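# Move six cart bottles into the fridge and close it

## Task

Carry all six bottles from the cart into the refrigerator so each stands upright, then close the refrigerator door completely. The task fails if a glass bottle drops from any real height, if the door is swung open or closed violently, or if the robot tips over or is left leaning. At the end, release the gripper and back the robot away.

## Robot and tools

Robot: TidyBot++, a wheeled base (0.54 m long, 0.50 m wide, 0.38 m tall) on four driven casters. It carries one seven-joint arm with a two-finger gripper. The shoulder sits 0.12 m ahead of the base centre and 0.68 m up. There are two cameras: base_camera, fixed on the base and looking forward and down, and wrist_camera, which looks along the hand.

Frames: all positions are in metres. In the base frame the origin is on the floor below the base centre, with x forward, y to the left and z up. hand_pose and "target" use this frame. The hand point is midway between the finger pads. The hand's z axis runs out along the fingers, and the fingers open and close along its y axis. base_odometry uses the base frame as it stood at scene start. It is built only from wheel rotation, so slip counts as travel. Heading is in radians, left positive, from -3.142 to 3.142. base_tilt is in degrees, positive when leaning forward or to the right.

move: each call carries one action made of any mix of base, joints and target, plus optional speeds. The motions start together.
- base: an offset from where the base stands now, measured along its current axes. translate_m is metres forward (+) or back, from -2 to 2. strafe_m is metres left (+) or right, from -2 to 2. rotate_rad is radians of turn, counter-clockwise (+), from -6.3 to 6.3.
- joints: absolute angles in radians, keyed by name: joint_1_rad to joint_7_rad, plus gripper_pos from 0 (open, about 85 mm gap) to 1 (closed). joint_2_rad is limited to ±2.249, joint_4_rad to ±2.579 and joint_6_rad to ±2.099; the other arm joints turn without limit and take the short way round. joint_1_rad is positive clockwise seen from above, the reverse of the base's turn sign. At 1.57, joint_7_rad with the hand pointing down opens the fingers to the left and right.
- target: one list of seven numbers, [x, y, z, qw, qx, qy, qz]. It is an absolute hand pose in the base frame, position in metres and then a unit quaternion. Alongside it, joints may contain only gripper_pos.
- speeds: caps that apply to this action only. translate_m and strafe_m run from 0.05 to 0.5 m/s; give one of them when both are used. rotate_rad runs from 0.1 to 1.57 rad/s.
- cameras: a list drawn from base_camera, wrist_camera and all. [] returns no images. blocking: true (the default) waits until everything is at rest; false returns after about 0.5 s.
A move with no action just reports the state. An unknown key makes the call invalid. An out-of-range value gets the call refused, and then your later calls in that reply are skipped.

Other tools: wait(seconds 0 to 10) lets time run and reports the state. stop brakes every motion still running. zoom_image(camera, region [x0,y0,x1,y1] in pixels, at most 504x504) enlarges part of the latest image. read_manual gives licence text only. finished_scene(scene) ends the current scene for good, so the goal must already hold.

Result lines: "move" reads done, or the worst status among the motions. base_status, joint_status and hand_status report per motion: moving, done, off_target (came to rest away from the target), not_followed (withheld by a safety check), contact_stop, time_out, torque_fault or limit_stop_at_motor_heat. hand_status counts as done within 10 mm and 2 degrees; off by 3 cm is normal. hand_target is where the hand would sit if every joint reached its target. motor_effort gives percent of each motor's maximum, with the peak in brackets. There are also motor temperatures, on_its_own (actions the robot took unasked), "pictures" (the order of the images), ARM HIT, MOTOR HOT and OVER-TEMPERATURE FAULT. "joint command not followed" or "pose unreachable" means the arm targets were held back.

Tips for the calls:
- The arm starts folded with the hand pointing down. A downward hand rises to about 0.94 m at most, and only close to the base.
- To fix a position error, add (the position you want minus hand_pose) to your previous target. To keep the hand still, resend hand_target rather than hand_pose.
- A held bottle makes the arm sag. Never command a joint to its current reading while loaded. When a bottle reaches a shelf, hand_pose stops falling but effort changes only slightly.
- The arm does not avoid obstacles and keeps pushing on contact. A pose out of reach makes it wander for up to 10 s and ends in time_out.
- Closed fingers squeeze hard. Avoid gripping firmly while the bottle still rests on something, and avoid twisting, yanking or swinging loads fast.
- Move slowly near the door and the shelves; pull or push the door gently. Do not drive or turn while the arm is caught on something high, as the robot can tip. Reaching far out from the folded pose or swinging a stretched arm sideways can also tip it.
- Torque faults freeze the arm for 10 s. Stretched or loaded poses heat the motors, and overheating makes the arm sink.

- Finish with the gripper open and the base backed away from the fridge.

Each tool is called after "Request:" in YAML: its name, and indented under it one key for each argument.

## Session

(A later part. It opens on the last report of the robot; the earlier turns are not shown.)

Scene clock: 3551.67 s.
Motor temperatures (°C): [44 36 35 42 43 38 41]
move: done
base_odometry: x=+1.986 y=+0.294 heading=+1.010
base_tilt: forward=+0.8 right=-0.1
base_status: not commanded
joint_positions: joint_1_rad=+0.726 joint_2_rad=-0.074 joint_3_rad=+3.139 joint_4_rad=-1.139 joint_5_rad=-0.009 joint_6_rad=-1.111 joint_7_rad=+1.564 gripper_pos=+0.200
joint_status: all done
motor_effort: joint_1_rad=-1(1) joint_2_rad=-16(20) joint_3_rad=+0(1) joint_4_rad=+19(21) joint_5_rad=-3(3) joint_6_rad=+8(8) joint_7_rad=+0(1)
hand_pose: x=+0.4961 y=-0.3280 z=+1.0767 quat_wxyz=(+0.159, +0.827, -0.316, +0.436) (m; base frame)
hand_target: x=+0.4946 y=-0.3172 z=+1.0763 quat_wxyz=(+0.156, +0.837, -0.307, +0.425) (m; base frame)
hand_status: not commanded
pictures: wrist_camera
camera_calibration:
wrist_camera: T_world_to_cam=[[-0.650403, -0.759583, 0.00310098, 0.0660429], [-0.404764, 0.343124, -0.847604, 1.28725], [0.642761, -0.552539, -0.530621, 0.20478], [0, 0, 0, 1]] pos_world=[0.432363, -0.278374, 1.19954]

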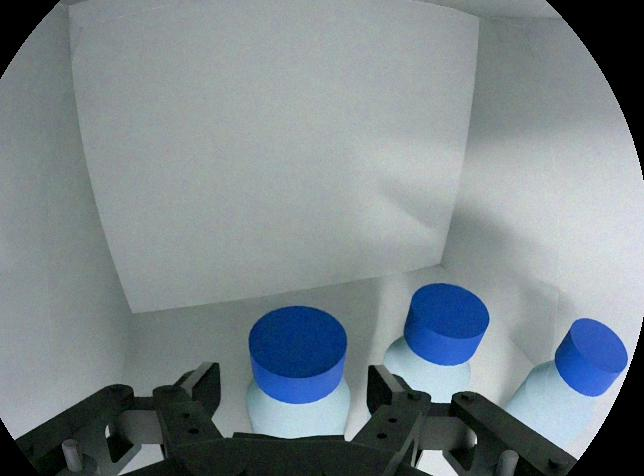

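Request:
move:
  joints: {"joint_2_rad": -0.476, "joint_4_rad": -1.321, "joint_6_rad": -1.395}
  cameras: ["wrist_camera"]

Request:
move:
  joints: {"joint_1_rad": 1.1}
  cameras: []

Request:
move:
  base: {"strafe_m": 0.488}
  cameras: []

Request:
move:
  base: {"translate_m": 0.306}
  joints: {"joint_1_rad": -1.59}
  cameras: ["wrist_camera"]

Scene clock: 3611.03 s.
Motor temperatures (°C): [44 36 35 42 43 38 41]
move: done
base_odometry: x=+1.986 y=+0.294 heading=+1.010
base_tilt: forward=+0.8 right=-0.1
base_status: not commanded
joint_positions: joint_1_rad=+0.726 joint_2_rad=-0.477 joint_3_rad=+3.139 joint_4_rad=-1.300 joint_5_rad=-0.009 joint_6_rad=-1.342 joint_7_rad=+1.564 gripper_pos=+0.200
joint_status: all done
motor_effort: joint_1_rad=-1(1) joint_2_rad=+1(18) joint_3_rad=+1(1) joint_4_rad=+17(20) joint_5_rad=-1(3) joint_6_rad=+8(8) joint_7_rad=+0(1)
hand_pose: x=+0.3430 y=-0.1921 z=+1.0951 quat_wxyz=(+0.161, +0.825, -0.314, +0.441) (m; base frame)
hand_target: x=+0.3382 y=-0.1844 z=+1.0713 quat_wxyz=(+0.150, +0.845, -0.310, +0.409) (m; base frame)
hand_status: not commanded
pictures: wrist_camera
camera_calibration:
wrist_camera: T_world_to_cam=[[-0.649377, -0.760448, 0.00527325, 0.0667271], [-0.399391, 0.335139, -0.853328, 1.19713], [0.647145, -0.556238, -0.521348, 0.375702], [0, 0, 0, 1]] pos_world=[0.278321, -0.141483, 1.21707]

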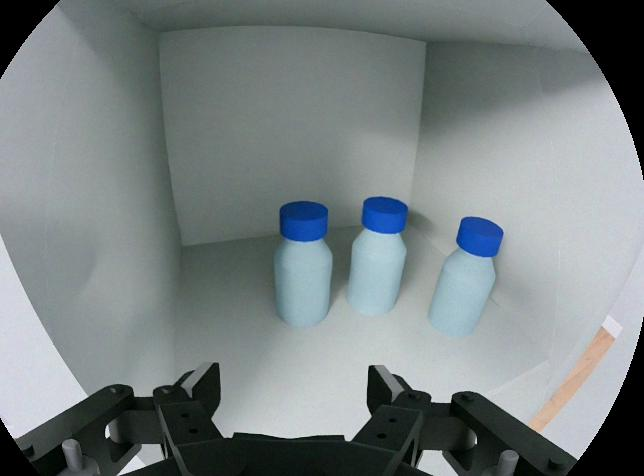

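Scene clock: 3612.57 s.
Motor temperatures (°C): [44 36 35 42 43 38 41]
move: done
base_odometry: x=+1.986 y=+0.294 heading=+1.010
base_tilt: forward=+0.8 right=-0.1
base_status: not commanded
joint_positions: joint_1_rad=+1.078 joint_2_rad=-0.477 joint_3_rad=+3.139 joint_4_rad=-1.300 joint_5_rad=-0.009 joint_6_rad=-1.344 joint_7_rad=+1.564 gripper_pos=+0.200
joint_status: all done
motor_effort: joint_1_rad=+0(2) joint_2_rad=+2(2) joint_3_rad=+1(2) joint_4_rad=+17(17) joint_5_rad=-2(3) joint_6_rad=+8(8) joint_7_rad=+1(1)
hand_pose: x=+0.2628 y=-0.2574 z=+1.0946 quat_wxyz=(+0.235, +0.758, -0.454, +0.405) (m; base frame)
hand_target: x=+0.2501 y=-0.2547 z=+1.0713 quat_wxyz=(+0.228, +0.767, -0.470, +0.371) (m; base frame)
hand_status: not commanded
pictures: none
No camera images: "cameras" was empty.

Scene clock: 3615.07 s.
Motor temperatures (°C): [44 36 35 42 43 38 41]
move: done
base_odometry: x=+1.572 y=+0.554 heading=+1.010
base_tilt: forward=+0.8 right=-0.1
base_status: done
joint_positions: joint_1_rad=+1.079 joint_2_rad=-0.482 joint_3_rad=+3.141 joint_4_rad=-1.306 joint_5_rad=-0.009 joint_6_rad=-1.348 joint_7_rad=+1.564 gripper_pos=+0.200
joint_status: not commanded
motor_effort: joint_1_rad=-1(1) joint_2_rad=+2(6) joint_3_rad=+1(4) joint_4_rad=+17(18) joint_5_rad=-1(3) joint_6_rad=+7(8) joint_7_rad=+0(1)
hand_pose: x=+0.2610 y=-0.2555 z=+1.0924 quat_wxyz=(+0.235, +0.758, -0.455, +0.403) (m; base frame)
hand_target: x=+0.2501 y=-0.2547 z=+1.0713 quat_wxyz=(+0.228, +0.767, -0.470, +0.371) (m; base frame)
hand_status: not commanded
pictures: none
No camera images: "cameras" was empty.

Scene clock: 3618.67 s.
Motor temperatures (°C): [44 36 35 42 43 38 41]
move: done
base_odometry: x=+1.735 y=+0.813 heading=+1.010
base_tilt: forward=+0.9 right=-0.1
base_status: done
joint_positions: joint_1_rad=-1.567 joint_2_rad=-0.472 joint_3_rad=+3.141 joint_4_rad=-1.306 joint_5_rad=-0.009 joint_6_rad=-1.348 joint_7_rad=+1.564 gripper_pos=+0.200
joint_status: all done
motor_effort: joint_1_rad=+0(2) joint_2_rad=+1(4) joint_3_rad=+1(2) joint_4_rad=+17(18) joint_5_rad=-2(3) joint_6_rad=+7(8) joint_7_rad=+0(1)
hand_pose: x=+0.1156 y=+0.2963 z=+1.0892 quat_wxyz=(-0.330, +0.629, +0.625, +0.323) (m; base frame)
hand_target: x=+0.1122 y=+0.2864 z=+1.0713 quat_wxyz=(-0.311, +0.630, +0.643, +0.305) (m; base frame)
hand_status: not commanded
pictures: wrist_camera
camera_calibration:
wrist_camera: T_world_to_cam=[[0.999883, 0.0146239, 0.00456396, -0.128997], [0.0116844, -0.535316, -0.844571, 1.13846], [-0.00990779, 0.844526, -0.535424, 0.46769], [0, 0, 0, 1]] pos_world=[0.120314, 0.216344, 1.21251]

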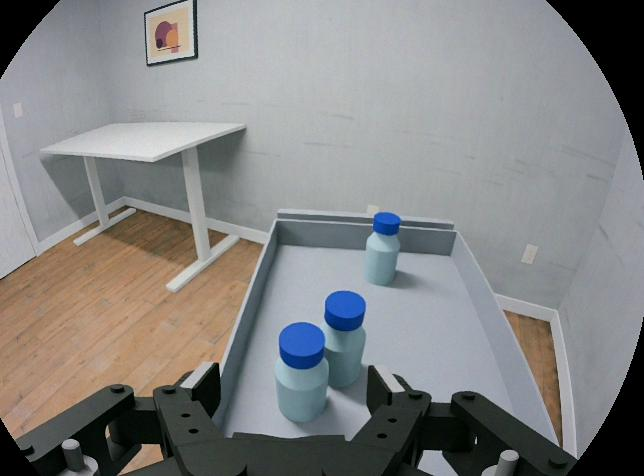

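Request:
move:
  joints: {"joint_1_rad": -1.544, "joint_2_rad": -0.414, "joint_4_rad": -1.74, "joint_6_rad": -0.828, "gripper_pos": 0.26}
  cameras: ["wrist_camera"]

Scene clock: 3632.03 s.
Motor temperatures (°C): [44 36 35 42 43 38 41]
move: done
base_odometry: x=+1.735 y=+0.813 heading=+1.010
base_tilt: forward=+0.8 right=-0.1
base_status: not commanded
joint_positions: joint_1_rad=-1.566 joint_2_rad=-0.421 joint_3_rad=+3.141 joint_4_rad=-1.724 joint_5_rad=-0.009 joint_6_rad=-0.875 joint_7_rad=+1.564 gripper_pos=+0.260
joint_status: all done
motor_effort: joint_1_rad=-1(1) joint_2_rad=-4(6) joint_3_rad=+1(2) joint_4_rad=+21(22) joint_5_rad=-2(3) joint_6_rad=+7(9) joint_7_rad=+0(1)
hand_pose: x=+0.1170 y=+0.3868 z=+0.9715 quat_wxyz=(-0.331, +0.631, +0.623, +0.324) (m; base frame)
hand_target: x=+0.1283 y=+0.3955 z=+0.9718 quat_wxyz=(-0.331, +0.631, +0.614, +0.340) (m; base frame)
hand_status: not commanded
pictures: wrist_camera
camera_calibration:
wrist_camera: T_world_to_cam=[[0.999952, 0.00943775, 0.00263505, -0.127395], [0.00725432, -0.532251, -0.846555, 1.08876], [-0.00658706, 0.846534, -0.532294, 0.324021], [0, 0, 0, 1]] pos_world=[0.121625, 0.306402, 1.09451]

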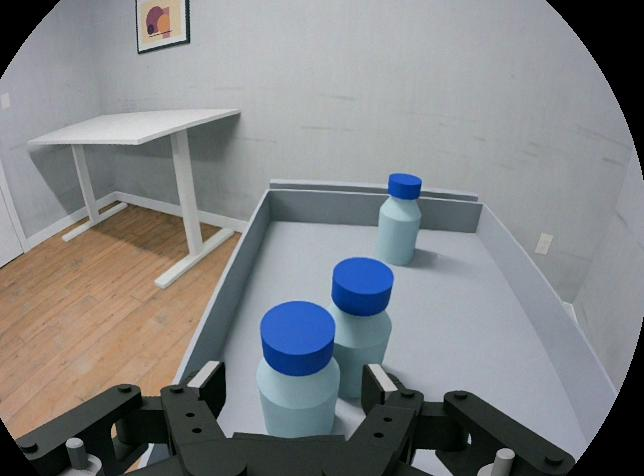

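Request:
move:
  joints: {"joint_2_rad": -0.334, "joint_4_rad": -1.789, "joint_6_rad": -0.7}
  cameras: ["wrist_camera"]

Request:
move:
  joints: {"joint_2_rad": -0.284, "joint_4_rad": -1.807, "joint_6_rad": -0.631}
  cameras: ["wrist_camera"]

Scene clock: 3639.43 s.
Motor temperatures (°C): [44 36 35 42 43 38 41]
move: done
base_odometry: x=+1.735 y=+0.813 heading=+1.010
base_tilt: forward=+0.8 right=-0.1
base_status: not commanded
joint_positions: joint_1_rad=-1.566 joint_2_rad=-0.334 joint_3_rad=+3.141 joint_4_rad=-1.774 joint_5_rad=-0.009 joint_6_rad=-0.744 joint_7_rad=+1.564 gripper_pos=+0.260
joint_status: all done
motor_effort: joint_1_rad=+0(1) joint_2_rad=-8(10) joint_3_rad=+1(1) joint_4_rad=+21(22) joint_5_rad=-2(3) joint_6_rad=+7(8) joint_7_rad=+0(1)
hand_pose: x=+0.1175 y=+0.4282 z=+0.9415 quat_wxyz=(-0.329, +0.632, +0.623, +0.323) (m; base frame)
hand_target: x=+0.1293 y=+0.4339 z=+0.9440 quat_wxyz=(-0.330, +0.631, +0.614, +0.339) (m; base frame)
hand_status: not commanded
pictures: wrist_camera
camera_calibration:
wrist_camera: T_world_to_cam=[[0.999962, 0.00837728, 0.00225828, -0.12733], [0.00640184, -0.536714, -0.84374, 1.08476], [-0.0058562, 0.843723, -0.536747, 0.278318], [0, 0, 0, 1]] pos_world=[0.122011, 0.348451, 1.06493]

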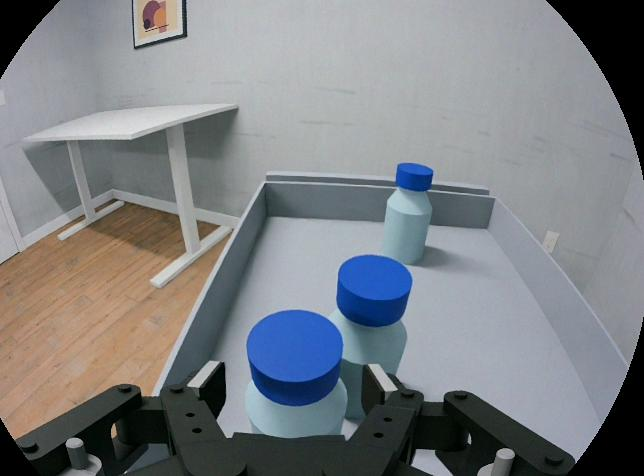

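Scene clock: 3640.23 s.
Motor temperatures (°C): [44 36 35 42 43 38 41]
move: done
base_odometry: x=+1.735 y=+0.813 heading=+1.010
base_tilt: forward=+0.8 right=-0.1
base_status: not commanded
joint_positions: joint_1_rad=-1.566 joint_2_rad=-0.290 joint_3_rad=+3.141 joint_4_rad=-1.789 joint_5_rad=-0.009 joint_6_rad=-0.673 joint_7_rad=+1.564 gripper_pos=+0.260
joint_status: all done
motor_effort: joint_1_rad=+0(1) joint_2_rad=-10(12) joint_3_rad=+1(1) joint_4_rad=+21(22) joint_5_rad=-2(3) joint_6_rad=+8(9) joint_7_rad=+1(1)
hand_pose: x=+0.1177 y=+0.4500 z=+0.9313 quat_wxyz=(-0.333, +0.630, +0.621, +0.326) (m; base frame)
hand_target: x=+0.1299 y=+0.4558 z=+0.9293 quat_wxyz=(-0.331, +0.631, +0.614, +0.340) (m; base frame)
hand_status: not commanded
pictures: wrist_camera
camera_calibration:
wrist_camera: T_world_to_cam=[[0.999967, 0.0077634, 0.00228527, -0.127479], [0.00603599, -0.527371, -0.849614, 1.08917], [-0.0053907, 0.849599, -0.527401, 0.243102], [0, 0, 0, 1]] pos_world=[0.122211, 0.368846, 1.05387]

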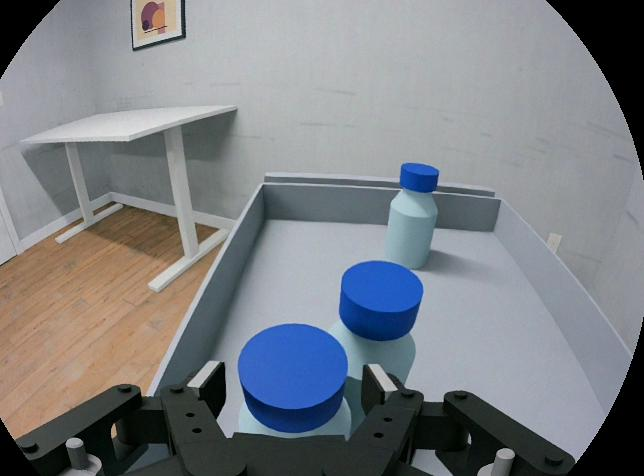

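Request:
move:
  joints: {"joint_2_rad": -0.24, "joint_4_rad": -1.821, "joint_6_rad": -0.575}
  cameras: ["wrist_camera"]

Scene clock: 3647.03 s.
Motor temperatures (°C): [44 36 35 42 43 38 41]
move: done
base_odometry: x=+1.735 y=+0.813 heading=+1.010
base_tilt: forward=+0.8 right=-0.1
base_status: not commanded
joint_positions: joint_1_rad=-1.566 joint_2_rad=-0.247 joint_3_rad=+3.141 joint_4_rad=-1.803 joint_5_rad=-0.009 joint_6_rad=-0.616 joint_7_rad=+1.564 gripper_pos=+0.260
joint_status: all done
motor_effort: joint_1_rad=+0(1) joint_2_rad=-11(13) joint_3_rad=+1(1) joint_4_rad=+21(22) joint_5_rad=-2(3) joint_6_rad=+7(8) joint_7_rad=+0(1)
hand_pose: x=+0.1179 y=+0.4681 z=+0.9182 quat_wxyz=(-0.332, +0.630, +0.621, +0.326) (m; base frame)
hand_target: x=+0.1304 y=+0.4737 z=+0.9154 quat_wxyz=(-0.330, +0.631, +0.615, +0.339) (m; base frame)
hand_status: not commanded
pictures: wrist_camera
camera_calibration:
wrist_camera: T_world_to_cam=[[0.999971, 0.00729137, 0.00221724, -0.127509], [0.00573079, -0.527637, -0.849451, 1.08758], [-0.00502376, 0.849439, -0.527663, 0.221056], [0, 0, 0, 1]] pos_world=[0.122383, 0.387001, 1.04077]

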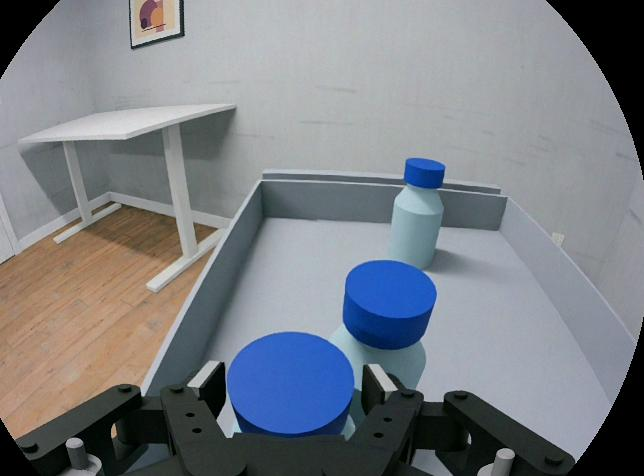

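Request:
move:
  joints: {"gripper_pos": 0.52}
  cameras: []

Request:
move:
  joints: {"joint_2_rad": -0.275, "joint_4_rad": -1.7, "joint_6_rad": -0.718}
  cameras: ["wrist_camera"]

Request:
move:
  joints: {"joint_2_rad": -0.292, "joint_4_rad": -1.566, "joint_6_rad": -0.868}
  cameras: ["wrist_camera"]

Scene clock: 3656.80 s.
Motor temperatures (°C): [44 36 35 42 43 38 41]
move: off_target
base_odometry: x=+1.735 y=+0.813 heading=+1.010
base_tilt: forward=+0.8 right=-0.1
base_status: not commanded
joint_positions: joint_1_rad=-1.566 joint_2_rad=-0.247 joint_3_rad=+3.141 joint_4_rad=-1.804 joint_5_rad=-0.009 joint_6_rad=-0.615 joint_7_rad=+1.564 gripper_pos=+0.431
joint_status: gripper_pos off_target (ended at +0.431, target +0.520)
motor_effort: joint_1_rad=+0(1) joint_2_rad=-10(12) joint_3_rad=+1(2) joint_4_rad=+21(22) joint_5_rad=-2(2) joint_6_rad=+8(9) joint_7_rad=+0(1)
hand_pose: x=+0.1179 y=+0.4683 z=+0.9186 quat_wxyz=(-0.333, +0.630, +0.621, +0.327) (m; base frame)
hand_target: x=+0.1304 y=+0.4737 z=+0.9154 quat_wxyz=(-0.330, +0.631, +0.615, +0.339) (m; base frame)
hand_status: not commanded
pictures: none
No camera images: "cameras" was empty.

Scene clock: 3657.80 s.
Motor temperatures (°C): [44 36 35 42 43 38 41]
move: off_target
base_odometry: x=+1.735 y=+0.813 heading=+1.010
base_tilt: forward=+0.8 right=-0.2
base_status: not commanded
joint_positions: joint_1_rad=-1.565 joint_2_rad=-0.251 joint_3_rad=+3.141 joint_4_rad=-1.746 joint_5_rad=-0.009 joint_6_rad=-0.695 joint_7_rad=+1.564 gripper_pos=+0.431
joint_status: joint_4_rad off_target (ended at -1.746, target -1.700); the others done
motor_effort: joint_1_rad=+0(1) joint_2_rad=-14(15) joint_3_rad=+1(2) joint_4_rad=+25(27) joint_5_rad=-1(3) joint_6_rad=+10(12) joint_7_rad=+0(1)
hand_pose: x=+0.1180 y=+0.4625 z=+0.9331 quat_wxyz=(-0.327, +0.633, +0.624, +0.321) (m; base frame)
hand_target: x=+0.1299 y=+0.4584 z=+0.9639 quat_wxyz=(-0.334, +0.629, +0.612, +0.343) (m; base frame)
hand_status: not commanded
pictures: wrist_camera
camera_calibration:
wrist_camera: T_world_to_cam=[[0.99997, 0.00746187, 0.00206522, -0.12749], [0.00577526, -0.541222, -0.84086, 1.09555], [-0.00515665, 0.840847, -0.541248, 0.250365], [0, 0, 0, 1]] pos_world=[0.12245, 0.383369, 1.05698]

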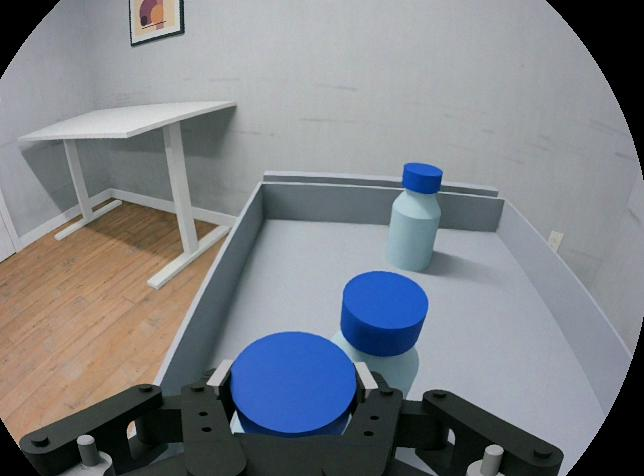

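Scene clock: 3659.13 s.
Motor temperatures (°C): [44 36 35 42 43 38 41]
move: off_target
base_odometry: x=+1.735 y=+0.813 heading=+1.010
base_tilt: forward=+0.8 right=-0.1
base_status: not commanded
joint_positions: joint_1_rad=-1.565 joint_2_rad=-0.272 joint_3_rad=+3.141 joint_4_rad=-1.608 joint_5_rad=-0.009 joint_6_rad=-0.833 joint_7_rad=+1.564 gripper_pos=+0.431
joint_status: joint_4_rad off_target (ended at -1.608, target -1.566); the others done
motor_effort: joint_1_rad=+0(1) joint_2_rad=-13(16) joint_3_rad=+1(1) joint_4_rad=+24(26) joint_5_rad=-2(3) joint_6_rad=+10(11) joint_7_rad=+0(1)
hand_pose: x=+0.1176 y=+0.4500 z=+0.9847 quat_wxyz=(-0.334, +0.629, +0.621, +0.327) (m; base frame)
hand_target: x=+0.1295 y=+0.4412 z=+1.0084 quat_wxyz=(-0.334, +0.629, +0.612, +0.343) (m; base frame)
hand_status: not commanded
pictures: wrist_camera
camera_calibration:
wrist_camera: T_world_to_cam=[[0.99996, 0.00859242, 0.00251046, -0.128109], [0.0066481, -0.525031, -0.851057, 1.13485], [-0.00599457, 0.85104, -0.525067, 0.268368], [0, 0, 0, 1]] pos_world=[0.122168, 0.368543, 1.10706]

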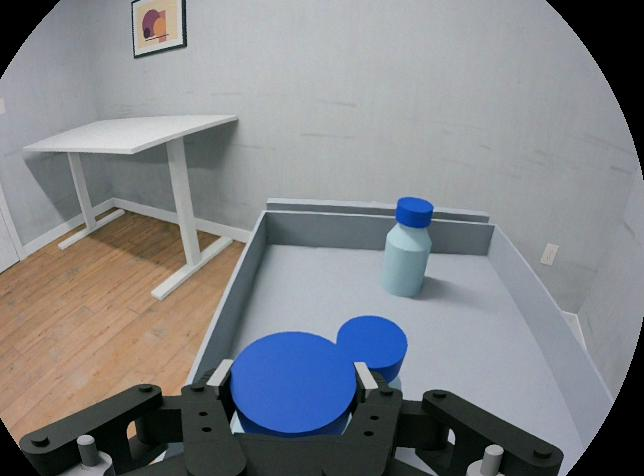

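Request:
move:
  joints: {"joint_2_rad": -0.355, "joint_4_rad": -1.327, "joint_6_rad": -1.17}
  cameras: []

Request:
move:
  joints: {"joint_2_rad": -0.488, "joint_4_rad": -1.256, "joint_6_rad": -1.375}
  cameras: []

Request:
move:
  base: {"translate_m": -0.306}
  joints: {"joint_1_rad": 1.073}
  cameras: []

Request:
move:
  base: {"strafe_m": -0.488}
  cameras: ["wrist_camera"]

Scene clock: 3734.17 s.
Motor temperatures (°C): [44 36 35 42 43 38 41]
move: off_target
base_odometry: x=+1.735 y=+0.813 heading=+1.010
base_tilt: forward=+0.8 right=-0.1
base_status: not commanded
joint_positions: joint_1_rad=-1.565 joint_2_rad=-0.343 joint_3_rad=+3.141 joint_4_rad=-1.366 joint_5_rad=-0.009 joint_6_rad=-1.135 joint_7_rad=+1.564 gripper_pos=+0.431
joint_status: joint_4_rad off_target (ended at -1.366, target -1.327); the others done
motor_effort: joint_1_rad=+0(1) joint_2_rad=-8(14) joint_3_rad=+1(1) joint_4_rad=+22(26) joint_5_rad=-2(3) joint_6_rad=+11(11) joint_7_rad=+0(1)
hand_pose: x=+0.1169 y=+0.3862 z=+1.0692 quat_wxyz=(-0.337, +0.627, +0.620, +0.331) (m; base frame)
hand_target: x=+0.1277 y=+0.3752 z=+1.0852 quat_wxyz=(-0.334, +0.629, +0.612, +0.343) (m; base frame)
hand_status: not commanded
pictures: none
No camera images: "cameras" was empty.

Scene clock: 3735.50 s.
Motor temperatures (°C): [44 36 35 42 43 38 41]
move: done
base_odometry: x=+1.735 y=+0.813 heading=+1.010
base_tilt: forward=+0.8 right=-0.1
base_status: not commanded
joint_positions: joint_1_rad=-1.565 joint_2_rad=-0.482 joint_3_rad=+3.141 joint_4_rad=-1.292 joint_5_rad=-0.009 joint_6_rad=-1.340 joint_7_rad=+1.564 gripper_pos=+0.431
joint_status: all done
motor_effort: joint_1_rad=+0(1) joint_2_rad=+0(11) joint_3_rad=+1(1) joint_4_rad=+20(24) joint_5_rad=-2(3) joint_6_rad=+11(11) joint_7_rad=+0(1)
hand_pose: x=+0.1162 y=+0.2929 z=+1.1010 quat_wxyz=(-0.340, +0.625, +0.619, +0.333) (m; base frame)
hand_target: x=+0.1252 y=+0.2827 z=+1.1110 quat_wxyz=(-0.334, +0.629, +0.612, +0.343) (m; base frame)
hand_status: not commanded
pictures: none
No camera images: "cameras" was empty.

Scene clock: 3739.07 s.
Motor temperatures (°C): [44 36 35 42 43 38 41]
move: done
base_odometry: x=+1.572 y=+0.554 heading=+1.010
base_tilt: forward=+0.8 right=-0.1
base_status: done
joint_positions: joint_1_rad=+1.051 joint_2_rad=-0.480 joint_3_rad=+3.136 joint_4_rad=-1.292 joint_5_rad=-0.009 joint_6_rad=-1.344 joint_7_rad=+1.564 gripper_pos=+0.431
joint_status: all done
motor_effort: joint_1_rad=-1(2) joint_2_rad=+0(4) joint_3_rad=+1(4) joint_4_rad=+20(21) joint_5_rad=-1(3) joint_6_rad=+11(11) joint_7_rad=+0(1)
hand_pose: x=+0.2701 y=-0.2512 z=+1.0993 quat_wxyz=(+0.232, +0.763, -0.441, +0.412) (m; base frame)
hand_target: x=+0.2552 y=-0.2478 z=+1.1110 quat_wxyz=(+0.245, +0.755, -0.449, +0.412) (m; base frame)
hand_status: not commanded
pictures: none
No camera images: "cameras" was empty.

Scene clock: 3741.40 s.
Motor temperatures (°C): [44 36 35 42 43 38 41]
move: done
base_odometry: x=+1.985 y=+0.294 heading=+1.009
base_tilt: forward=+0.8 right=-0.1
base_status: done
joint_positions: joint_1_rad=+1.052 joint_2_rad=-0.471 joint_3_rad=+3.139 joint_4_rad=-1.292 joint_5_rad=-0.009 joint_6_rad=-1.346 joint_7_rad=+1.564 gripper_pos=+0.431
joint_status: not commanded
motor_effort: joint_1_rad=+0(1) joint_2_rad=-1(5) joint_3_rad=+1(2) joint_4_rad=+20(21) joint_5_rad=-2(3) joint_6_rad=+11(11) joint_7_rad=+0(1)
hand_pose: x=+0.2707 y=-0.2550 z=+1.0963 quat_wxyz=(+0.230, +0.764, -0.444, +0.408) (m; base frame)
hand_target: x=+0.2552 y=-0.2478 z=+1.1110 quat_wxyz=(+0.245, +0.755, -0.449, +0.412) (m; base frame)
hand_status: not commanded
pictures: wrist_camera
camera_calibration:
wrist_camera: T_world_to_cam=[[-0.8584, -0.51295, 0.00554223, 0.0913554], [-0.272109, 0.446151, -0.852588, 1.18346], [0.434862, -0.73337, -0.522555, 0.401786], [0, 0, 0, 1]] pos_world=[0.225729, -0.186485, 1.21845]

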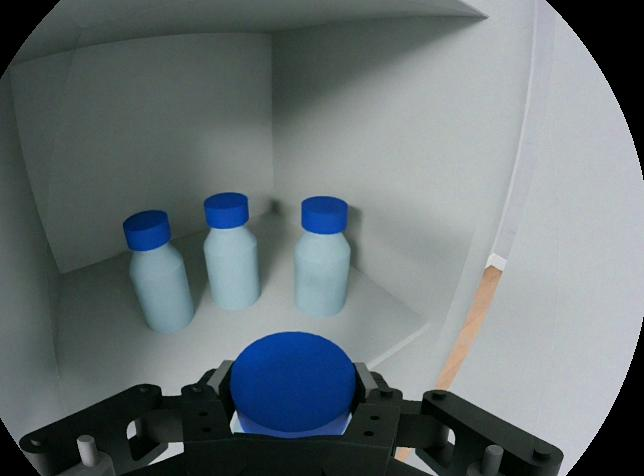

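Request:
move:
  joints: {"joint_2_rad": -0.162, "joint_4_rad": -1.173, "joint_6_rad": -1.041}
  cameras: ["wrist_camera"]

Scene clock: 3746.97 s.
Motor temperatures (°C): [44 36 35 42 43 38 41]
move: off_target
base_odometry: x=+1.985 y=+0.294 heading=+1.009
base_tilt: forward=+0.8 right=-0.1
base_status: not commanded
joint_positions: joint_1_rad=+1.052 joint_2_rad=-0.142 joint_3_rad=+3.139 joint_4_rad=-1.218 joint_5_rad=-0.009 joint_6_rad=-1.104 joint_7_rad=+1.564 gripper_pos=+0.431
joint_status: joint_4_rad off_target (ended at -1.218, target -1.173); the others done
motor_effort: joint_1_rad=+0(1) joint_2_rad=-16(20) joint_3_rad=+1(1) joint_4_rad=+23(24) joint_5_rad=-2(3) joint_6_rad=+10(13) joint_7_rad=+0(1)
hand_pose: x=+0.3578 y=-0.4075 z=+1.0693 quat_wxyz=(+0.227, +0.766, -0.446, +0.403) (m; base frame)
hand_target: x=+0.3467 y=-0.4162 z=+1.1199 quat_wxyz=(+0.265, +0.735, -0.437, +0.445) (m; base frame)
hand_status: not commanded
pictures: wrist_camera
camera_calibration:
wrist_camera: T_world_to_cam=[[-0.85911, -0.51178, 0.00327703, 0.0912288], [-0.27585, 0.457649, -0.84526, 1.25031], [0.431088, -0.727075, -0.534345, 0.254434], [0, 0, 0, 1]] pos_world=[0.313592, -0.340523, 1.1925]

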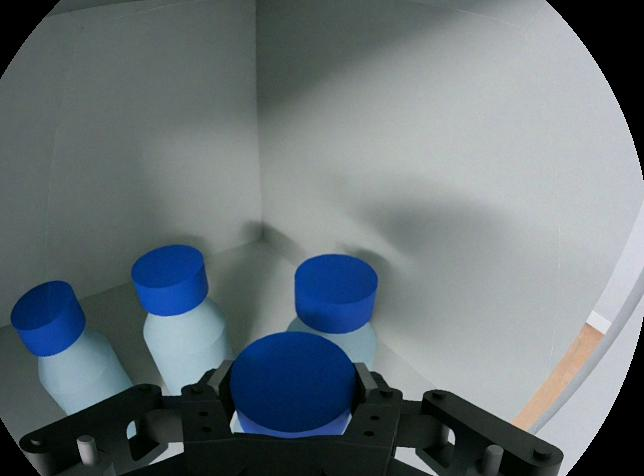

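Request:
move:
  joints: {"joint_2_rad": -0.173, "joint_4_rad": -1.263, "joint_6_rad": -1.012}
  cameras: []

Request:
move:
  joints: {"joint_2_rad": -0.176, "joint_4_rad": -1.28, "joint_6_rad": -1.0}
  cameras: []

Request:
move:
  joints: {"joint_2_rad": -0.181, "joint_4_rad": -1.297, "joint_6_rad": -0.993}
  cameras: ["wrist_camera"]

Scene clock: 3755.23 s.
Motor temperatures (°C): [44 36 35 42 43 38 41]
move: done
base_odometry: x=+1.985 y=+0.294 heading=+1.009
base_tilt: forward=+0.8 right=-0.1
base_status: not commanded
joint_positions: joint_1_rad=+1.052 joint_2_rad=-0.151 joint_3_rad=+3.139 joint_4_rad=-1.262 joint_5_rad=-0.009 joint_6_rad=-1.071 joint_7_rad=+1.564 gripper_pos=+0.431
joint_status: all done
motor_effort: joint_1_rad=+0(1) joint_2_rad=-15(17) joint_3_rad=+1(1) joint_4_rad=+22(24) joint_5_rad=-2(3) joint_6_rad=+10(11) joint_7_rad=+0(1)
hand_pose: x=+0.3583 y=-0.4085 z=+1.0587 quat_wxyz=(+0.226, +0.766, -0.447, +0.402) (m; base frame)
hand_target: x=+0.3468 y=-0.4164 z=+1.0840 quat_wxyz=(+0.254, +0.746, -0.444, +0.427) (m; base frame)
hand_status: not commanded
pictures: none
No camera images: "cameras" was empty.

Scene clock: 3755.80 s.
Motor temperatures (°C): [44 36 35 42 43 38 41]
move: done
base_odometry: x=+1.985 y=+0.294 heading=+1.009
base_tilt: forward=+0.8 right=-0.1
base_status: not commanded
joint_positions: joint_1_rad=+1.052 joint_2_rad=-0.157 joint_3_rad=+3.139 joint_4_rad=-1.275 joint_5_rad=-0.009 joint_6_rad=-1.055 joint_7_rad=+1.564 gripper_pos=+0.431
joint_status: all done
motor_effort: joint_1_rad=+0(1) joint_2_rad=-15(16) joint_3_rad=+1(1) joint_4_rad=+22(22) joint_5_rad=-2(3) joint_6_rad=+10(11) joint_7_rad=+0(1)
hand_pose: x=+0.3583 y=-0.4085 z=+1.0584 quat_wxyz=(+0.228, +0.765, -0.446, +0.406) (m; base frame)
hand_target: x=+0.3471 y=-0.4168 z=+1.0793 quat_wxyz=(+0.253, +0.746, -0.444, +0.426) (m; base frame)
hand_status: not commanded
pictures: none
No camera images: "cameras" was empty.

Scene clock: 3756.37 s.
Motor temperatures (°C): [44 36 35 42 43 38 41]
move: done
base_odometry: x=+1.985 y=+0.294 heading=+1.009
base_tilt: forward=+0.8 right=-0.1
base_status: not commanded
joint_positions: joint_1_rad=+1.052 joint_2_rad=-0.164 joint_3_rad=+3.139 joint_4_rad=-1.287 joint_5_rad=-0.009 joint_6_rad=-1.043 joint_7_rad=+1.564 gripper_pos=+0.431
joint_status: all done
motor_effort: joint_1_rad=+0(1) joint_2_rad=-15(15) joint_3_rad=+1(1) joint_4_rad=+22(22) joint_5_rad=-2(2) joint_6_rad=+9(10) joint_7_rad=+1(1)
hand_pose: x=+0.3578 y=-0.4076 z=+1.0586 quat_wxyz=(+0.230, +0.763, -0.445, +0.409) (m; base frame)
hand_target: x=+0.3465 y=-0.4158 z=+1.0742 quat_wxyz=(+0.252, +0.748, -0.444, +0.424) (m; base frame)
hand_status: not commanded
pictures: wrist_camera
camera_calibration:
wrist_camera: T_world_to_cam=[[-0.859436, -0.511232, 0.00331747, 0.09144], [-0.269241, 0.447088, -0.853007, 1.24283], [0.434602, -0.733999, -0.521888, 0.231378], [0, 0, 0, 1]] pos_world=[0.31265, -0.339076, 1.18059]

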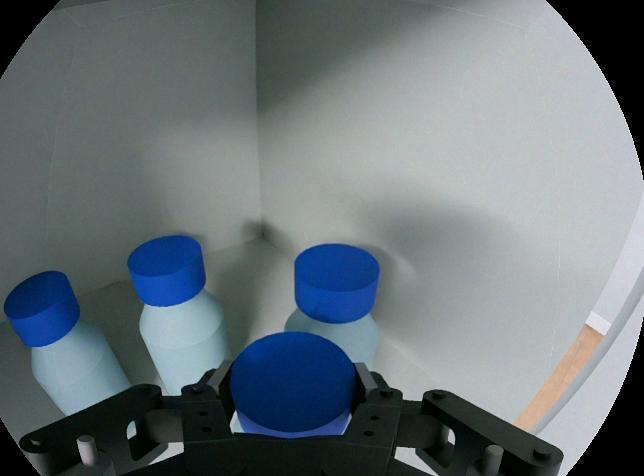

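Request:
move:
  joints: {"joint_2_rad": -0.184, "joint_4_rad": -1.315, "joint_6_rad": -1.012}
  cameras: []

Request:
move:
  joints: {"gripper_pos": 0.32}
  cameras: ["wrist_camera"]

Scene clock: 3761.63 s.
Motor temperatures (°C): [44 36 35 42 43 38 41]
move: done
base_odometry: x=+1.985 y=+0.294 heading=+1.009
base_tilt: forward=+0.8 right=-0.1
base_status: not commanded
joint_positions: joint_1_rad=+1.052 joint_2_rad=-0.171 joint_3_rad=+3.139 joint_4_rad=-1.294 joint_5_rad=-0.009 joint_6_rad=-1.043 joint_7_rad=+1.564 gripper_pos=+0.431
joint_status: all done
motor_effort: joint_1_rad=+0(0) joint_2_rad=-13(14) joint_3_rad=+1(1) joint_4_rad=+20(20) joint_5_rad=-2(2) joint_6_rad=+7(8) joint_7_rad=+1(1)
hand_pose: x=+0.3563 y=-0.4051 z=+1.0585 quat_wxyz=(+0.230, +0.763, -0.445, +0.409) (m; base frame)
hand_target: x=+0.3442 y=-0.4116 z=+1.0607 quat_wxyz=(+0.245, +0.755, -0.449, +0.412) (m; base frame)
hand_status: not commanded
pictures: none
No camera images: "cameras" was empty.

Scene clock: 3762.27 s.
Motor temperatures (°C): [44 36 35 42 43 38 41]
move: done
base_odometry: x=+1.985 y=+0.294 heading=+1.009
base_tilt: forward=+0.8 right=-0.1
base_status: not commanded
joint_positions: joint_1_rad=+1.052 joint_2_rad=-0.173 joint_3_rad=+3.139 joint_4_rad=-1.296 joint_5_rad=-0.009 joint_6_rad=-1.043 joint_7_rad=+1.564 gripper_pos=+0.320
joint_status: all done
motor_effort: joint_1_rad=+0(1) joint_2_rad=-13(13) joint_3_rad=+0(1) joint_4_rad=+19(20) joint_5_rad=-1(3) joint_6_rad=+7(8) joint_7_rad=+0(1)
hand_pose: x=+0.3560 y=-0.4046 z=+1.0579 quat_wxyz=(+0.230, +0.763, -0.445, +0.409) (m; base frame)
hand_target: x=+0.3442 y=-0.4116 z=+1.0607 quat_wxyz=(+0.245, +0.755, -0.449, +0.412) (m; base frame)
hand_status: not commanded
pictures: wrist_camera
camera_calibration:
wrist_camera: T_world_to_cam=[[-0.859439, -0.511227, 0.00334027, 0.0914786], [-0.269213, 0.447009, -0.853057, 1.2405], [0.434613, -0.73405, -0.521806, 0.233909], [0, 0, 0, 1]] pos_world=[0.310921, -0.336049, 1.17997]

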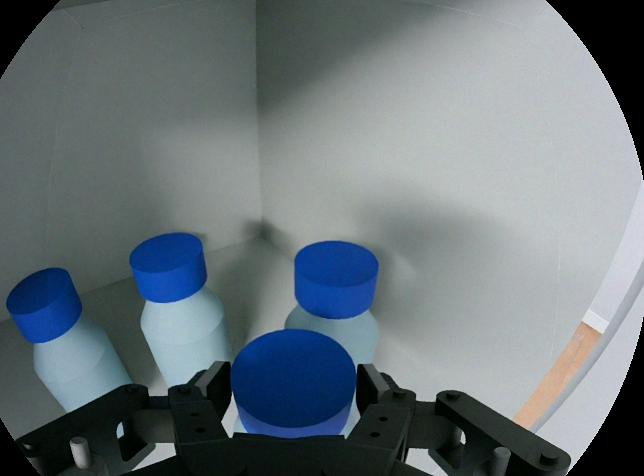

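Request:
move:
  joints: {"gripper_pos": 0.2}
  cameras: []

Request:
move:
  joints: {"joint_2_rad": -0.23, "joint_4_rad": -1.178, "joint_6_rad": -1.249}
  cameras: ["wrist_camera"]

Request:
move:
  joints: {"joint_2_rad": -0.476, "joint_4_rad": -1.321, "joint_6_rad": -1.395}
  cameras: ["wrist_camera"]

Request:
move:
  base: {"strafe_m": 0.488}
  cameras: []

Request:
move:
  base: {"translate_m": 0.306}
  joints: {"joint_1_rad": -1.49}
  cameras: []

Request:
move:
  joints: {"joint_2_rad": -0.256, "joint_4_rad": -1.654, "joint_6_rad": -0.756}
  cameras: ["wrist_camera"]

Scene clock: 3782.93 s.
Motor temperatures (°C): [44 36 35 42 43 38 41]
move: done
base_odometry: x=+1.985 y=+0.294 heading=+1.009
base_tilt: forward=+0.8 right=-0.1
base_status: not commanded
joint_positions: joint_1_rad=+1.052 joint_2_rad=-0.173 joint_3_rad=+3.139 joint_4_rad=-1.296 joint_5_rad=-0.009 joint_6_rad=-1.043 joint_7_rad=+1.564 gripper_pos=+0.200
joint_status: all done
motor_effort: joint_1_rad=-1(1) joint_2_rad=-13(13) joint_3_rad=+0(1) joint_4_rad=+19(20) joint_5_rad=-2(3) joint_6_rad=+7(8) joint_7_rad=+0(0)
hand_pose: x=+0.3560 y=-0.4046 z=+1.0579 quat_wxyz=(+0.230, +0.763, -0.445, +0.409) (m; base frame)
hand_target: x=+0.3442 y=-0.4116 z=+1.0607 quat_wxyz=(+0.245, +0.755, -0.449, +0.412) (m; base frame)
hand_status: not commanded
pictures: none
No camera images: "cameras" was empty.

Scene clock: 3784.03 s.
Motor temperatures (°C): [44 36 35 42 43 38 41]
move: done
base_odometry: x=+1.985 y=+0.294 heading=+1.009
base_tilt: forward=+0.8 right=-0.1
base_status: not commanded
joint_positions: joint_1_rad=+1.052 joint_2_rad=-0.230 joint_3_rad=+3.139 joint_4_rad=-1.198 joint_5_rad=-0.009 joint_6_rad=-1.198 joint_7_rad=+1.564 gripper_pos=+0.200
joint_status: all done
motor_effort: joint_1_rad=-1(1) joint_2_rad=-9(14) joint_3_rad=+0(1) joint_4_rad=+18(20) joint_5_rad=-2(3) joint_6_rad=+8(8) joint_7_rad=+0(1)
hand_pose: x=+0.3322 y=-0.3627 z=+1.0949 quat_wxyz=(+0.230, +0.764, -0.444, +0.408) (m; base frame)
hand_target: x=+0.3167 y=-0.3610 z=+1.0924 quat_wxyz=(+0.233, +0.765, -0.455, +0.391) (m; base frame)
hand_status: not commanded
pictures: wrist_camera
camera_calibration:
wrist_camera: T_world_to_cam=[[-0.85886, -0.512194, 0.00414638, 0.0908903], [-0.270685, 0.44699, -0.852602, 1.24691], [0.434844, -0.733388, -0.522545, 0.295286], [0, 0, 0, 1]] pos_world=[0.28718, -0.294246, 1.21704]

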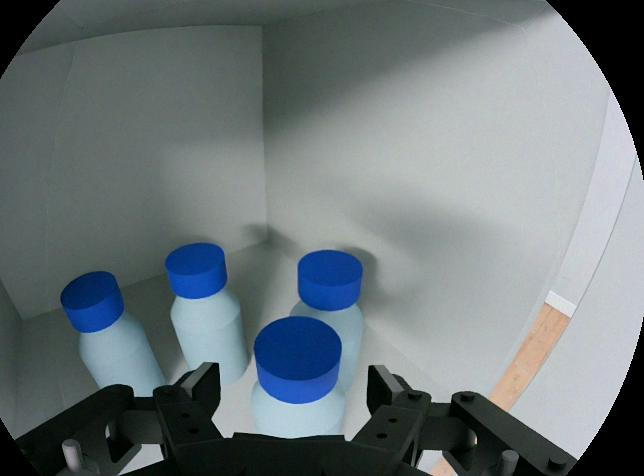

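Scene clock: 3785.57 s.
Motor temperatures (°C): [44 36 35 42 43 38 41]
move: done
base_odometry: x=+1.985 y=+0.294 heading=+1.009
base_tilt: forward=+0.8 right=-0.1
base_status: not commanded
joint_positions: joint_1_rad=+1.052 joint_2_rad=-0.479 joint_3_rad=+3.139 joint_4_rad=-1.300 joint_5_rad=-0.009 joint_6_rad=-1.343 joint_7_rad=+1.564 gripper_pos=+0.200
joint_status: all done
motor_effort: joint_1_rad=+0(1) joint_2_rad=+1(11) joint_3_rad=+1(2) joint_4_rad=+17(19) joint_5_rad=-2(2) joint_6_rad=+7(8) joint_7_rad=+0(1)
hand_pose: x=+0.2694 y=-0.2528 z=+1.0953 quat_wxyz=(+0.231, +0.763, -0.444, +0.409) (m; base frame)
hand_target: x=+0.2570 y=-0.2511 z=+1.0713 quat_wxyz=(+0.223, +0.774, -0.460, +0.374) (m; base frame)
hand_status: not commanded
pictures: wrist_camera
camera_calibration:
wrist_camera: T_world_to_cam=[[-0.85848, -0.512816, 0.00558755, 0.091378], [-0.270981, 0.444333, -0.853895, 1.18192], [0.435408, -0.734567, -0.520415, 0.400647], [0, 0, 0, 1]] pos_world=[0.22428, -0.184005, 1.21723]

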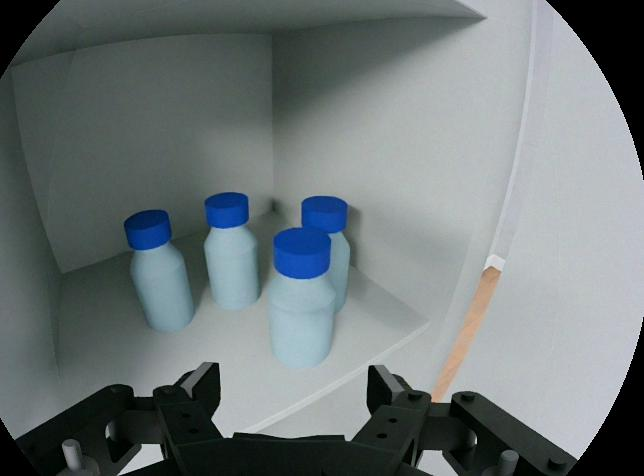

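Scene clock: 3788.03 s.
Motor temperatures (°C): [44 36 35 42 43 38 41]
move: done
base_odometry: x=+1.572 y=+0.554 heading=+1.009
base_tilt: forward=+0.8 right=-0.1
base_status: done
joint_positions: joint_1_rad=+1.052 joint_2_rad=-0.482 joint_3_rad=+3.141 joint_4_rad=-1.306 joint_5_rad=-0.009 joint_6_rad=-1.348 joint_7_rad=+1.564 gripper_pos=+0.200
joint_status: not commanded
motor_effort: joint_1_rad=+0(1) joint_2_rad=+1(6) joint_3_rad=+1(4) joint_4_rad=+17(18) joint_5_rad=-2(3) joint_6_rad=+8(8) joint_7_rad=+0(1)
hand_pose: x=+0.2678 y=-0.2516 z=+1.0924 quat_wxyz=(+0.229, +0.764, -0.445, +0.406) (m; base frame)
hand_target: x=+0.2570 y=-0.2511 z=+1.0713 quat_wxyz=(+0.223, +0.774, -0.460, +0.374) (m; base frame)
hand_status: not commanded
pictures: none
No camera images: "cameras" was empty.

Scene clock: 3791.57 s.
Motor temperatures (°C): [44 36 35 42 43 38 41]
move: done
base_odometry: x=+1.735 y=+0.813 heading=+1.009
base_tilt: forward=+0.8 right=-0.1
base_status: done
joint_positions: joint_1_rad=-1.468 joint_2_rad=-0.472 joint_3_rad=+3.141 joint_4_rad=-1.306 joint_5_rad=-0.009 joint_6_rad=-1.348 joint_7_rad=+1.564 gripper_pos=+0.200
joint_status: all done
motor_effort: joint_1_rad=+0(2) joint_2_rad=+1(4) joint_3_rad=+1(2) joint_4_rad=+16(18) joint_5_rad=-2(4) joint_6_rad=+8(8) joint_7_rad=+0(1)
hand_pose: x=+0.1451 y=+0.2953 z=+1.0891 quat_wxyz=(-0.313, +0.660, +0.593, +0.339) (m; base frame)
hand_target: x=+0.1408 y=+0.2857 z=+1.0713 quat_wxyz=(-0.295, +0.662, +0.610, +0.320) (m; base frame)
hand_status: not commanded
pictures: none
No camera images: "cameras" was empty.

Scene clock: 3793.40 s.
Motor temperatures (°C): [44 36 35 42 43 38 41]
move: done
base_odometry: x=+1.735 y=+0.813 heading=+1.009
base_tilt: forward=+0.8 right=-0.1
base_status: not commanded
joint_positions: joint_1_rad=-1.468 joint_2_rad=-0.254 joint_3_rad=+3.141 joint_4_rad=-1.642 joint_5_rad=-0.009 joint_6_rad=-0.803 joint_7_rad=+1.564 gripper_pos=+0.200
joint_status: all done
motor_effort: joint_1_rad=+0(1) joint_2_rad=-11(14) joint_3_rad=+0(2) joint_4_rad=+21(23) joint_5_rad=-2(3) joint_6_rad=+7(8) joint_7_rad=+0(1)
hand_pose: x=+0.1621 y=+0.4544 z=+0.9650 quat_wxyz=(-0.311, +0.663, +0.593, +0.336) (m; base frame)
hand_target: x=+0.1550 y=+0.4616 z=+0.9715 quat_wxyz=(-0.321, +0.647, +0.597, +0.348) (m; base frame)
hand_status: not commanded
pictures: wrist_camera
camera_calibration:
wrist_camera: T_world_to_cam=[[0.996036, -0.0889221, 0.00221882, -0.127374], [-0.0464989, -0.541785, -0.83923, 1.12495], [0.0758283, 0.8358, -0.543772, 0.266246], [0, 0, 0, 1]] pos_world=[0.158989, 0.375629, 1.08916]

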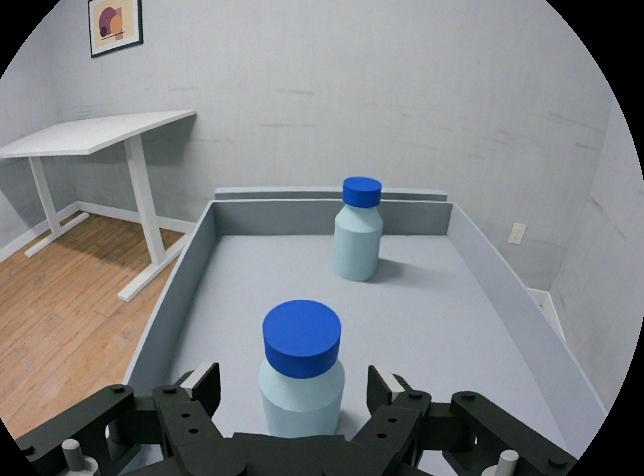

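Request:
move:
  joints: {"joint_1_rad": -1.437, "joint_2_rad": -0.171, "joint_4_rad": -1.681, "joint_6_rad": -0.645}
  cameras: ["wrist_camera"]

Request:
move:
  joints: {"joint_2_rad": -0.119, "joint_4_rad": -1.688, "joint_6_rad": -0.587}
  cameras: ["wrist_camera"]

Scene clock: 3803.87 s.
Motor temperatures (°C): [44 36 35 42 43 38 41]
move: done
base_odometry: x=+1.735 y=+0.813 heading=+1.009
base_tilt: forward=+0.8 right=-0.1
base_status: not commanded
joint_positions: joint_1_rad=-1.452 joint_2_rad=-0.173 joint_3_rad=+3.141 joint_4_rad=-1.666 joint_5_rad=-0.009 joint_6_rad=-0.689 joint_7_rad=+1.564 gripper_pos=+0.200
joint_status: all done
motor_effort: joint_1_rad=+0(1) joint_2_rad=-14(17) joint_3_rad=+1(1) joint_4_rad=+21(22) joint_5_rad=-2(3) joint_6_rad=+7(8) joint_7_rad=+0(1)
hand_pose: x=+0.1742 y=+0.4929 z=+0.9421 quat_wxyz=(-0.311, +0.666, +0.586, +0.341) (m; base frame)
hand_target: x=+0.1846 y=+0.4975 z=+0.9438 quat_wxyz=(-0.312, +0.663, +0.580, +0.357) (m; base frame)
hand_status: not commanded
pictures: wrist_camera
camera_calibration:
wrist_camera: T_world_to_cam=[[0.994411, -0.10556, 0.00212463, -0.127315], [-0.0547694, -0.532943, -0.844377, 1.12904], [0.0902644, 0.839541, -0.535745, 0.208809], [0, 0, 0, 1]] pos_world=[0.169592, 0.412971, 1.06547]

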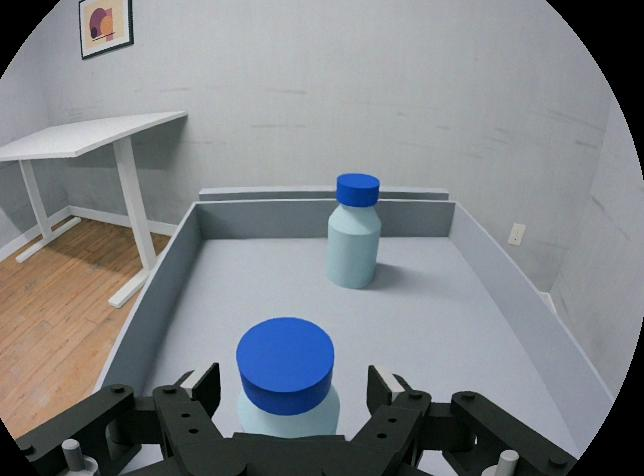

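Scene clock: 3804.73 s.
Motor temperatures (°C): [44 36 35 42 43 38 41]
move: done
base_odometry: x=+1.735 y=+0.813 heading=+1.009
base_tilt: forward=+0.8 right=-0.1
base_status: not commanded
joint_positions: joint_1_rad=-1.452 joint_2_rad=-0.126 joint_3_rad=+3.141 joint_4_rad=-1.671 joint_5_rad=-0.009 joint_6_rad=-0.629 joint_7_rad=+1.564 gripper_pos=+0.200
joint_status: all done
motor_effort: joint_1_rad=+0(1) joint_2_rad=-16(17) joint_3_rad=+0(1) joint_4_rad=+21(22) joint_5_rad=-3(3) joint_6_rad=+7(8) joint_7_rad=+1(1)
hand_pose: x=+0.1769 y=+0.5145 z=+0.9306 quat_wxyz=(-0.313, +0.665, +0.585, +0.344) (m; base frame)
hand_target: x=+0.1876 y=+0.5194 z=+0.9282 quat_wxyz=(-0.311, +0.663, +0.580, +0.356) (m; base frame)
hand_status: not commanded
pictures: wrist_camera
camera_calibration:
wrist_camera: T_world_to_cam=[[0.994356, -0.106073, 0.00213635, -0.127424], [-0.0543444, -0.526526, -0.84842, 1.13141], [0.0911194, 0.843516, -0.529319, 0.17605], [0, 0, 0, 1]] pos_world=[0.172149, 0.433701, 1.05337]

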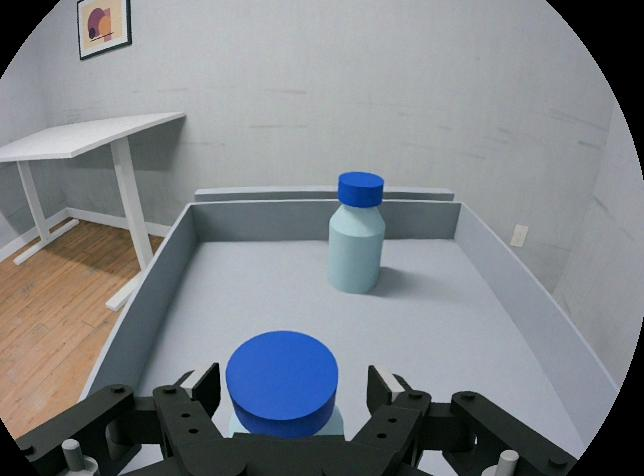

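Request:
move:
  joints: {"joint_1_rad": -1.484, "joint_2_rad": -0.1, "joint_4_rad": -1.689, "joint_6_rad": -0.565}
  cameras: ["wrist_camera"]

Scene clock: 3819.43 s.
Motor temperatures (°C): [44 36 35 42 43 38 41]
move: done
base_odometry: x=+1.735 y=+0.813 heading=+1.009
base_tilt: forward=+0.8 right=-0.1
base_status: not commanded
joint_positions: joint_1_rad=-1.473 joint_2_rad=-0.113 joint_3_rad=+3.141 joint_4_rad=-1.671 joint_5_rad=-0.009 joint_6_rad=-0.609 joint_7_rad=+1.564 gripper_pos=+0.200
joint_status: all done
motor_effort: joint_1_rad=+0(2) joint_2_rad=-15(17) joint_3_rad=+1(2) joint_4_rad=+21(22) joint_5_rad=-2(3) joint_6_rad=+8(9) joint_7_rad=+0(1)
hand_pose: x=+0.1668 y=+0.5224 z=+0.9290 quat_wxyz=(-0.319, +0.658, +0.590, +0.343) (m; base frame)
hand_target: x=+0.1638 y=+0.5303 z=+0.9233 quat_wxyz=(-0.320, +0.649, +0.595, +0.349) (m; base frame)
hand_status: not commanded
pictures: wrist_camera
camera_calibration:
wrist_camera: T_world_to_cam=[[0.996349, -0.0853457, 0.00219922, -0.127743], [-0.0427718, -0.521292, -0.852306, 1.1326], [0.0738871, 0.8491, -0.523039, 0.163569], [0, 0, 0, 1]] pos_world=[0.163635, 0.440628, 1.05116]

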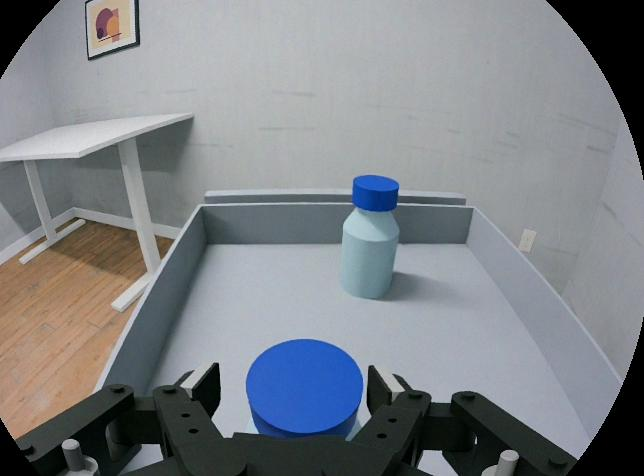

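Request:
move:
  joints: {"joint_1_rad": -1.449, "joint_2_rad": -0.07, "joint_4_rad": -1.692, "joint_6_rad": -0.538}
  cameras: ["wrist_camera"]

Scene clock: 3825.57 s.
Motor temperatures (°C): [44 36 35 42 43 38 41]
move: done
base_odometry: x=+1.735 y=+0.813 heading=+1.009
base_tilt: forward=+0.8 right=-0.1
base_status: not commanded
joint_positions: joint_1_rad=-1.459 joint_2_rad=-0.080 joint_3_rad=+3.141 joint_4_rad=-1.674 joint_5_rad=-0.009 joint_6_rad=-0.581 joint_7_rad=+1.564 gripper_pos=+0.200
joint_status: all done
motor_effort: joint_1_rad=+0(2) joint_2_rad=-17(19) joint_3_rad=+0(2) joint_4_rad=+21(22) joint_5_rad=-2(3) joint_6_rad=+7(8) joint_7_rad=+0(1)
hand_pose: x=+0.1754 y=+0.5339 z=+0.9172 quat_wxyz=(-0.314, +0.663, +0.587, +0.343) (m; base frame)
hand_target: x=+0.1837 y=+0.5395 z=+0.9125 quat_wxyz=(-0.312, +0.660, +0.585, +0.353) (m; base frame)
hand_status: not commanded
pictures: wrist_camera
camera_calibration:
wrist_camera: T_world_to_cam=[[0.995048, -0.0993784, 0.00208391, -0.127544], [-0.0508477, -0.526914, -0.848397, 1.1297], [0.0854103, 0.844089, -0.529357, 0.153518], [0, 0, 0, 1]] pos_world=[0.171243, 0.452999, 1.03997]

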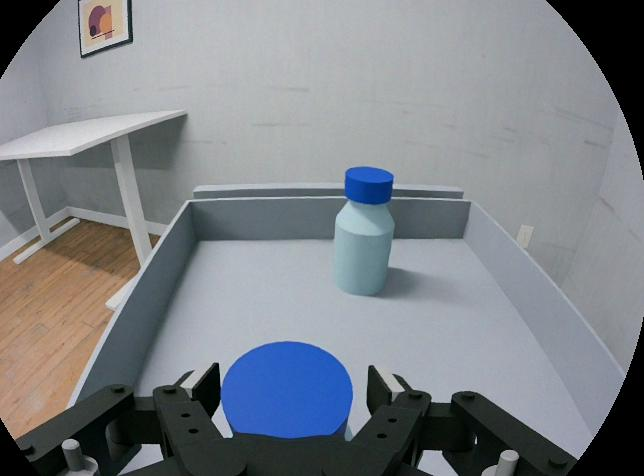

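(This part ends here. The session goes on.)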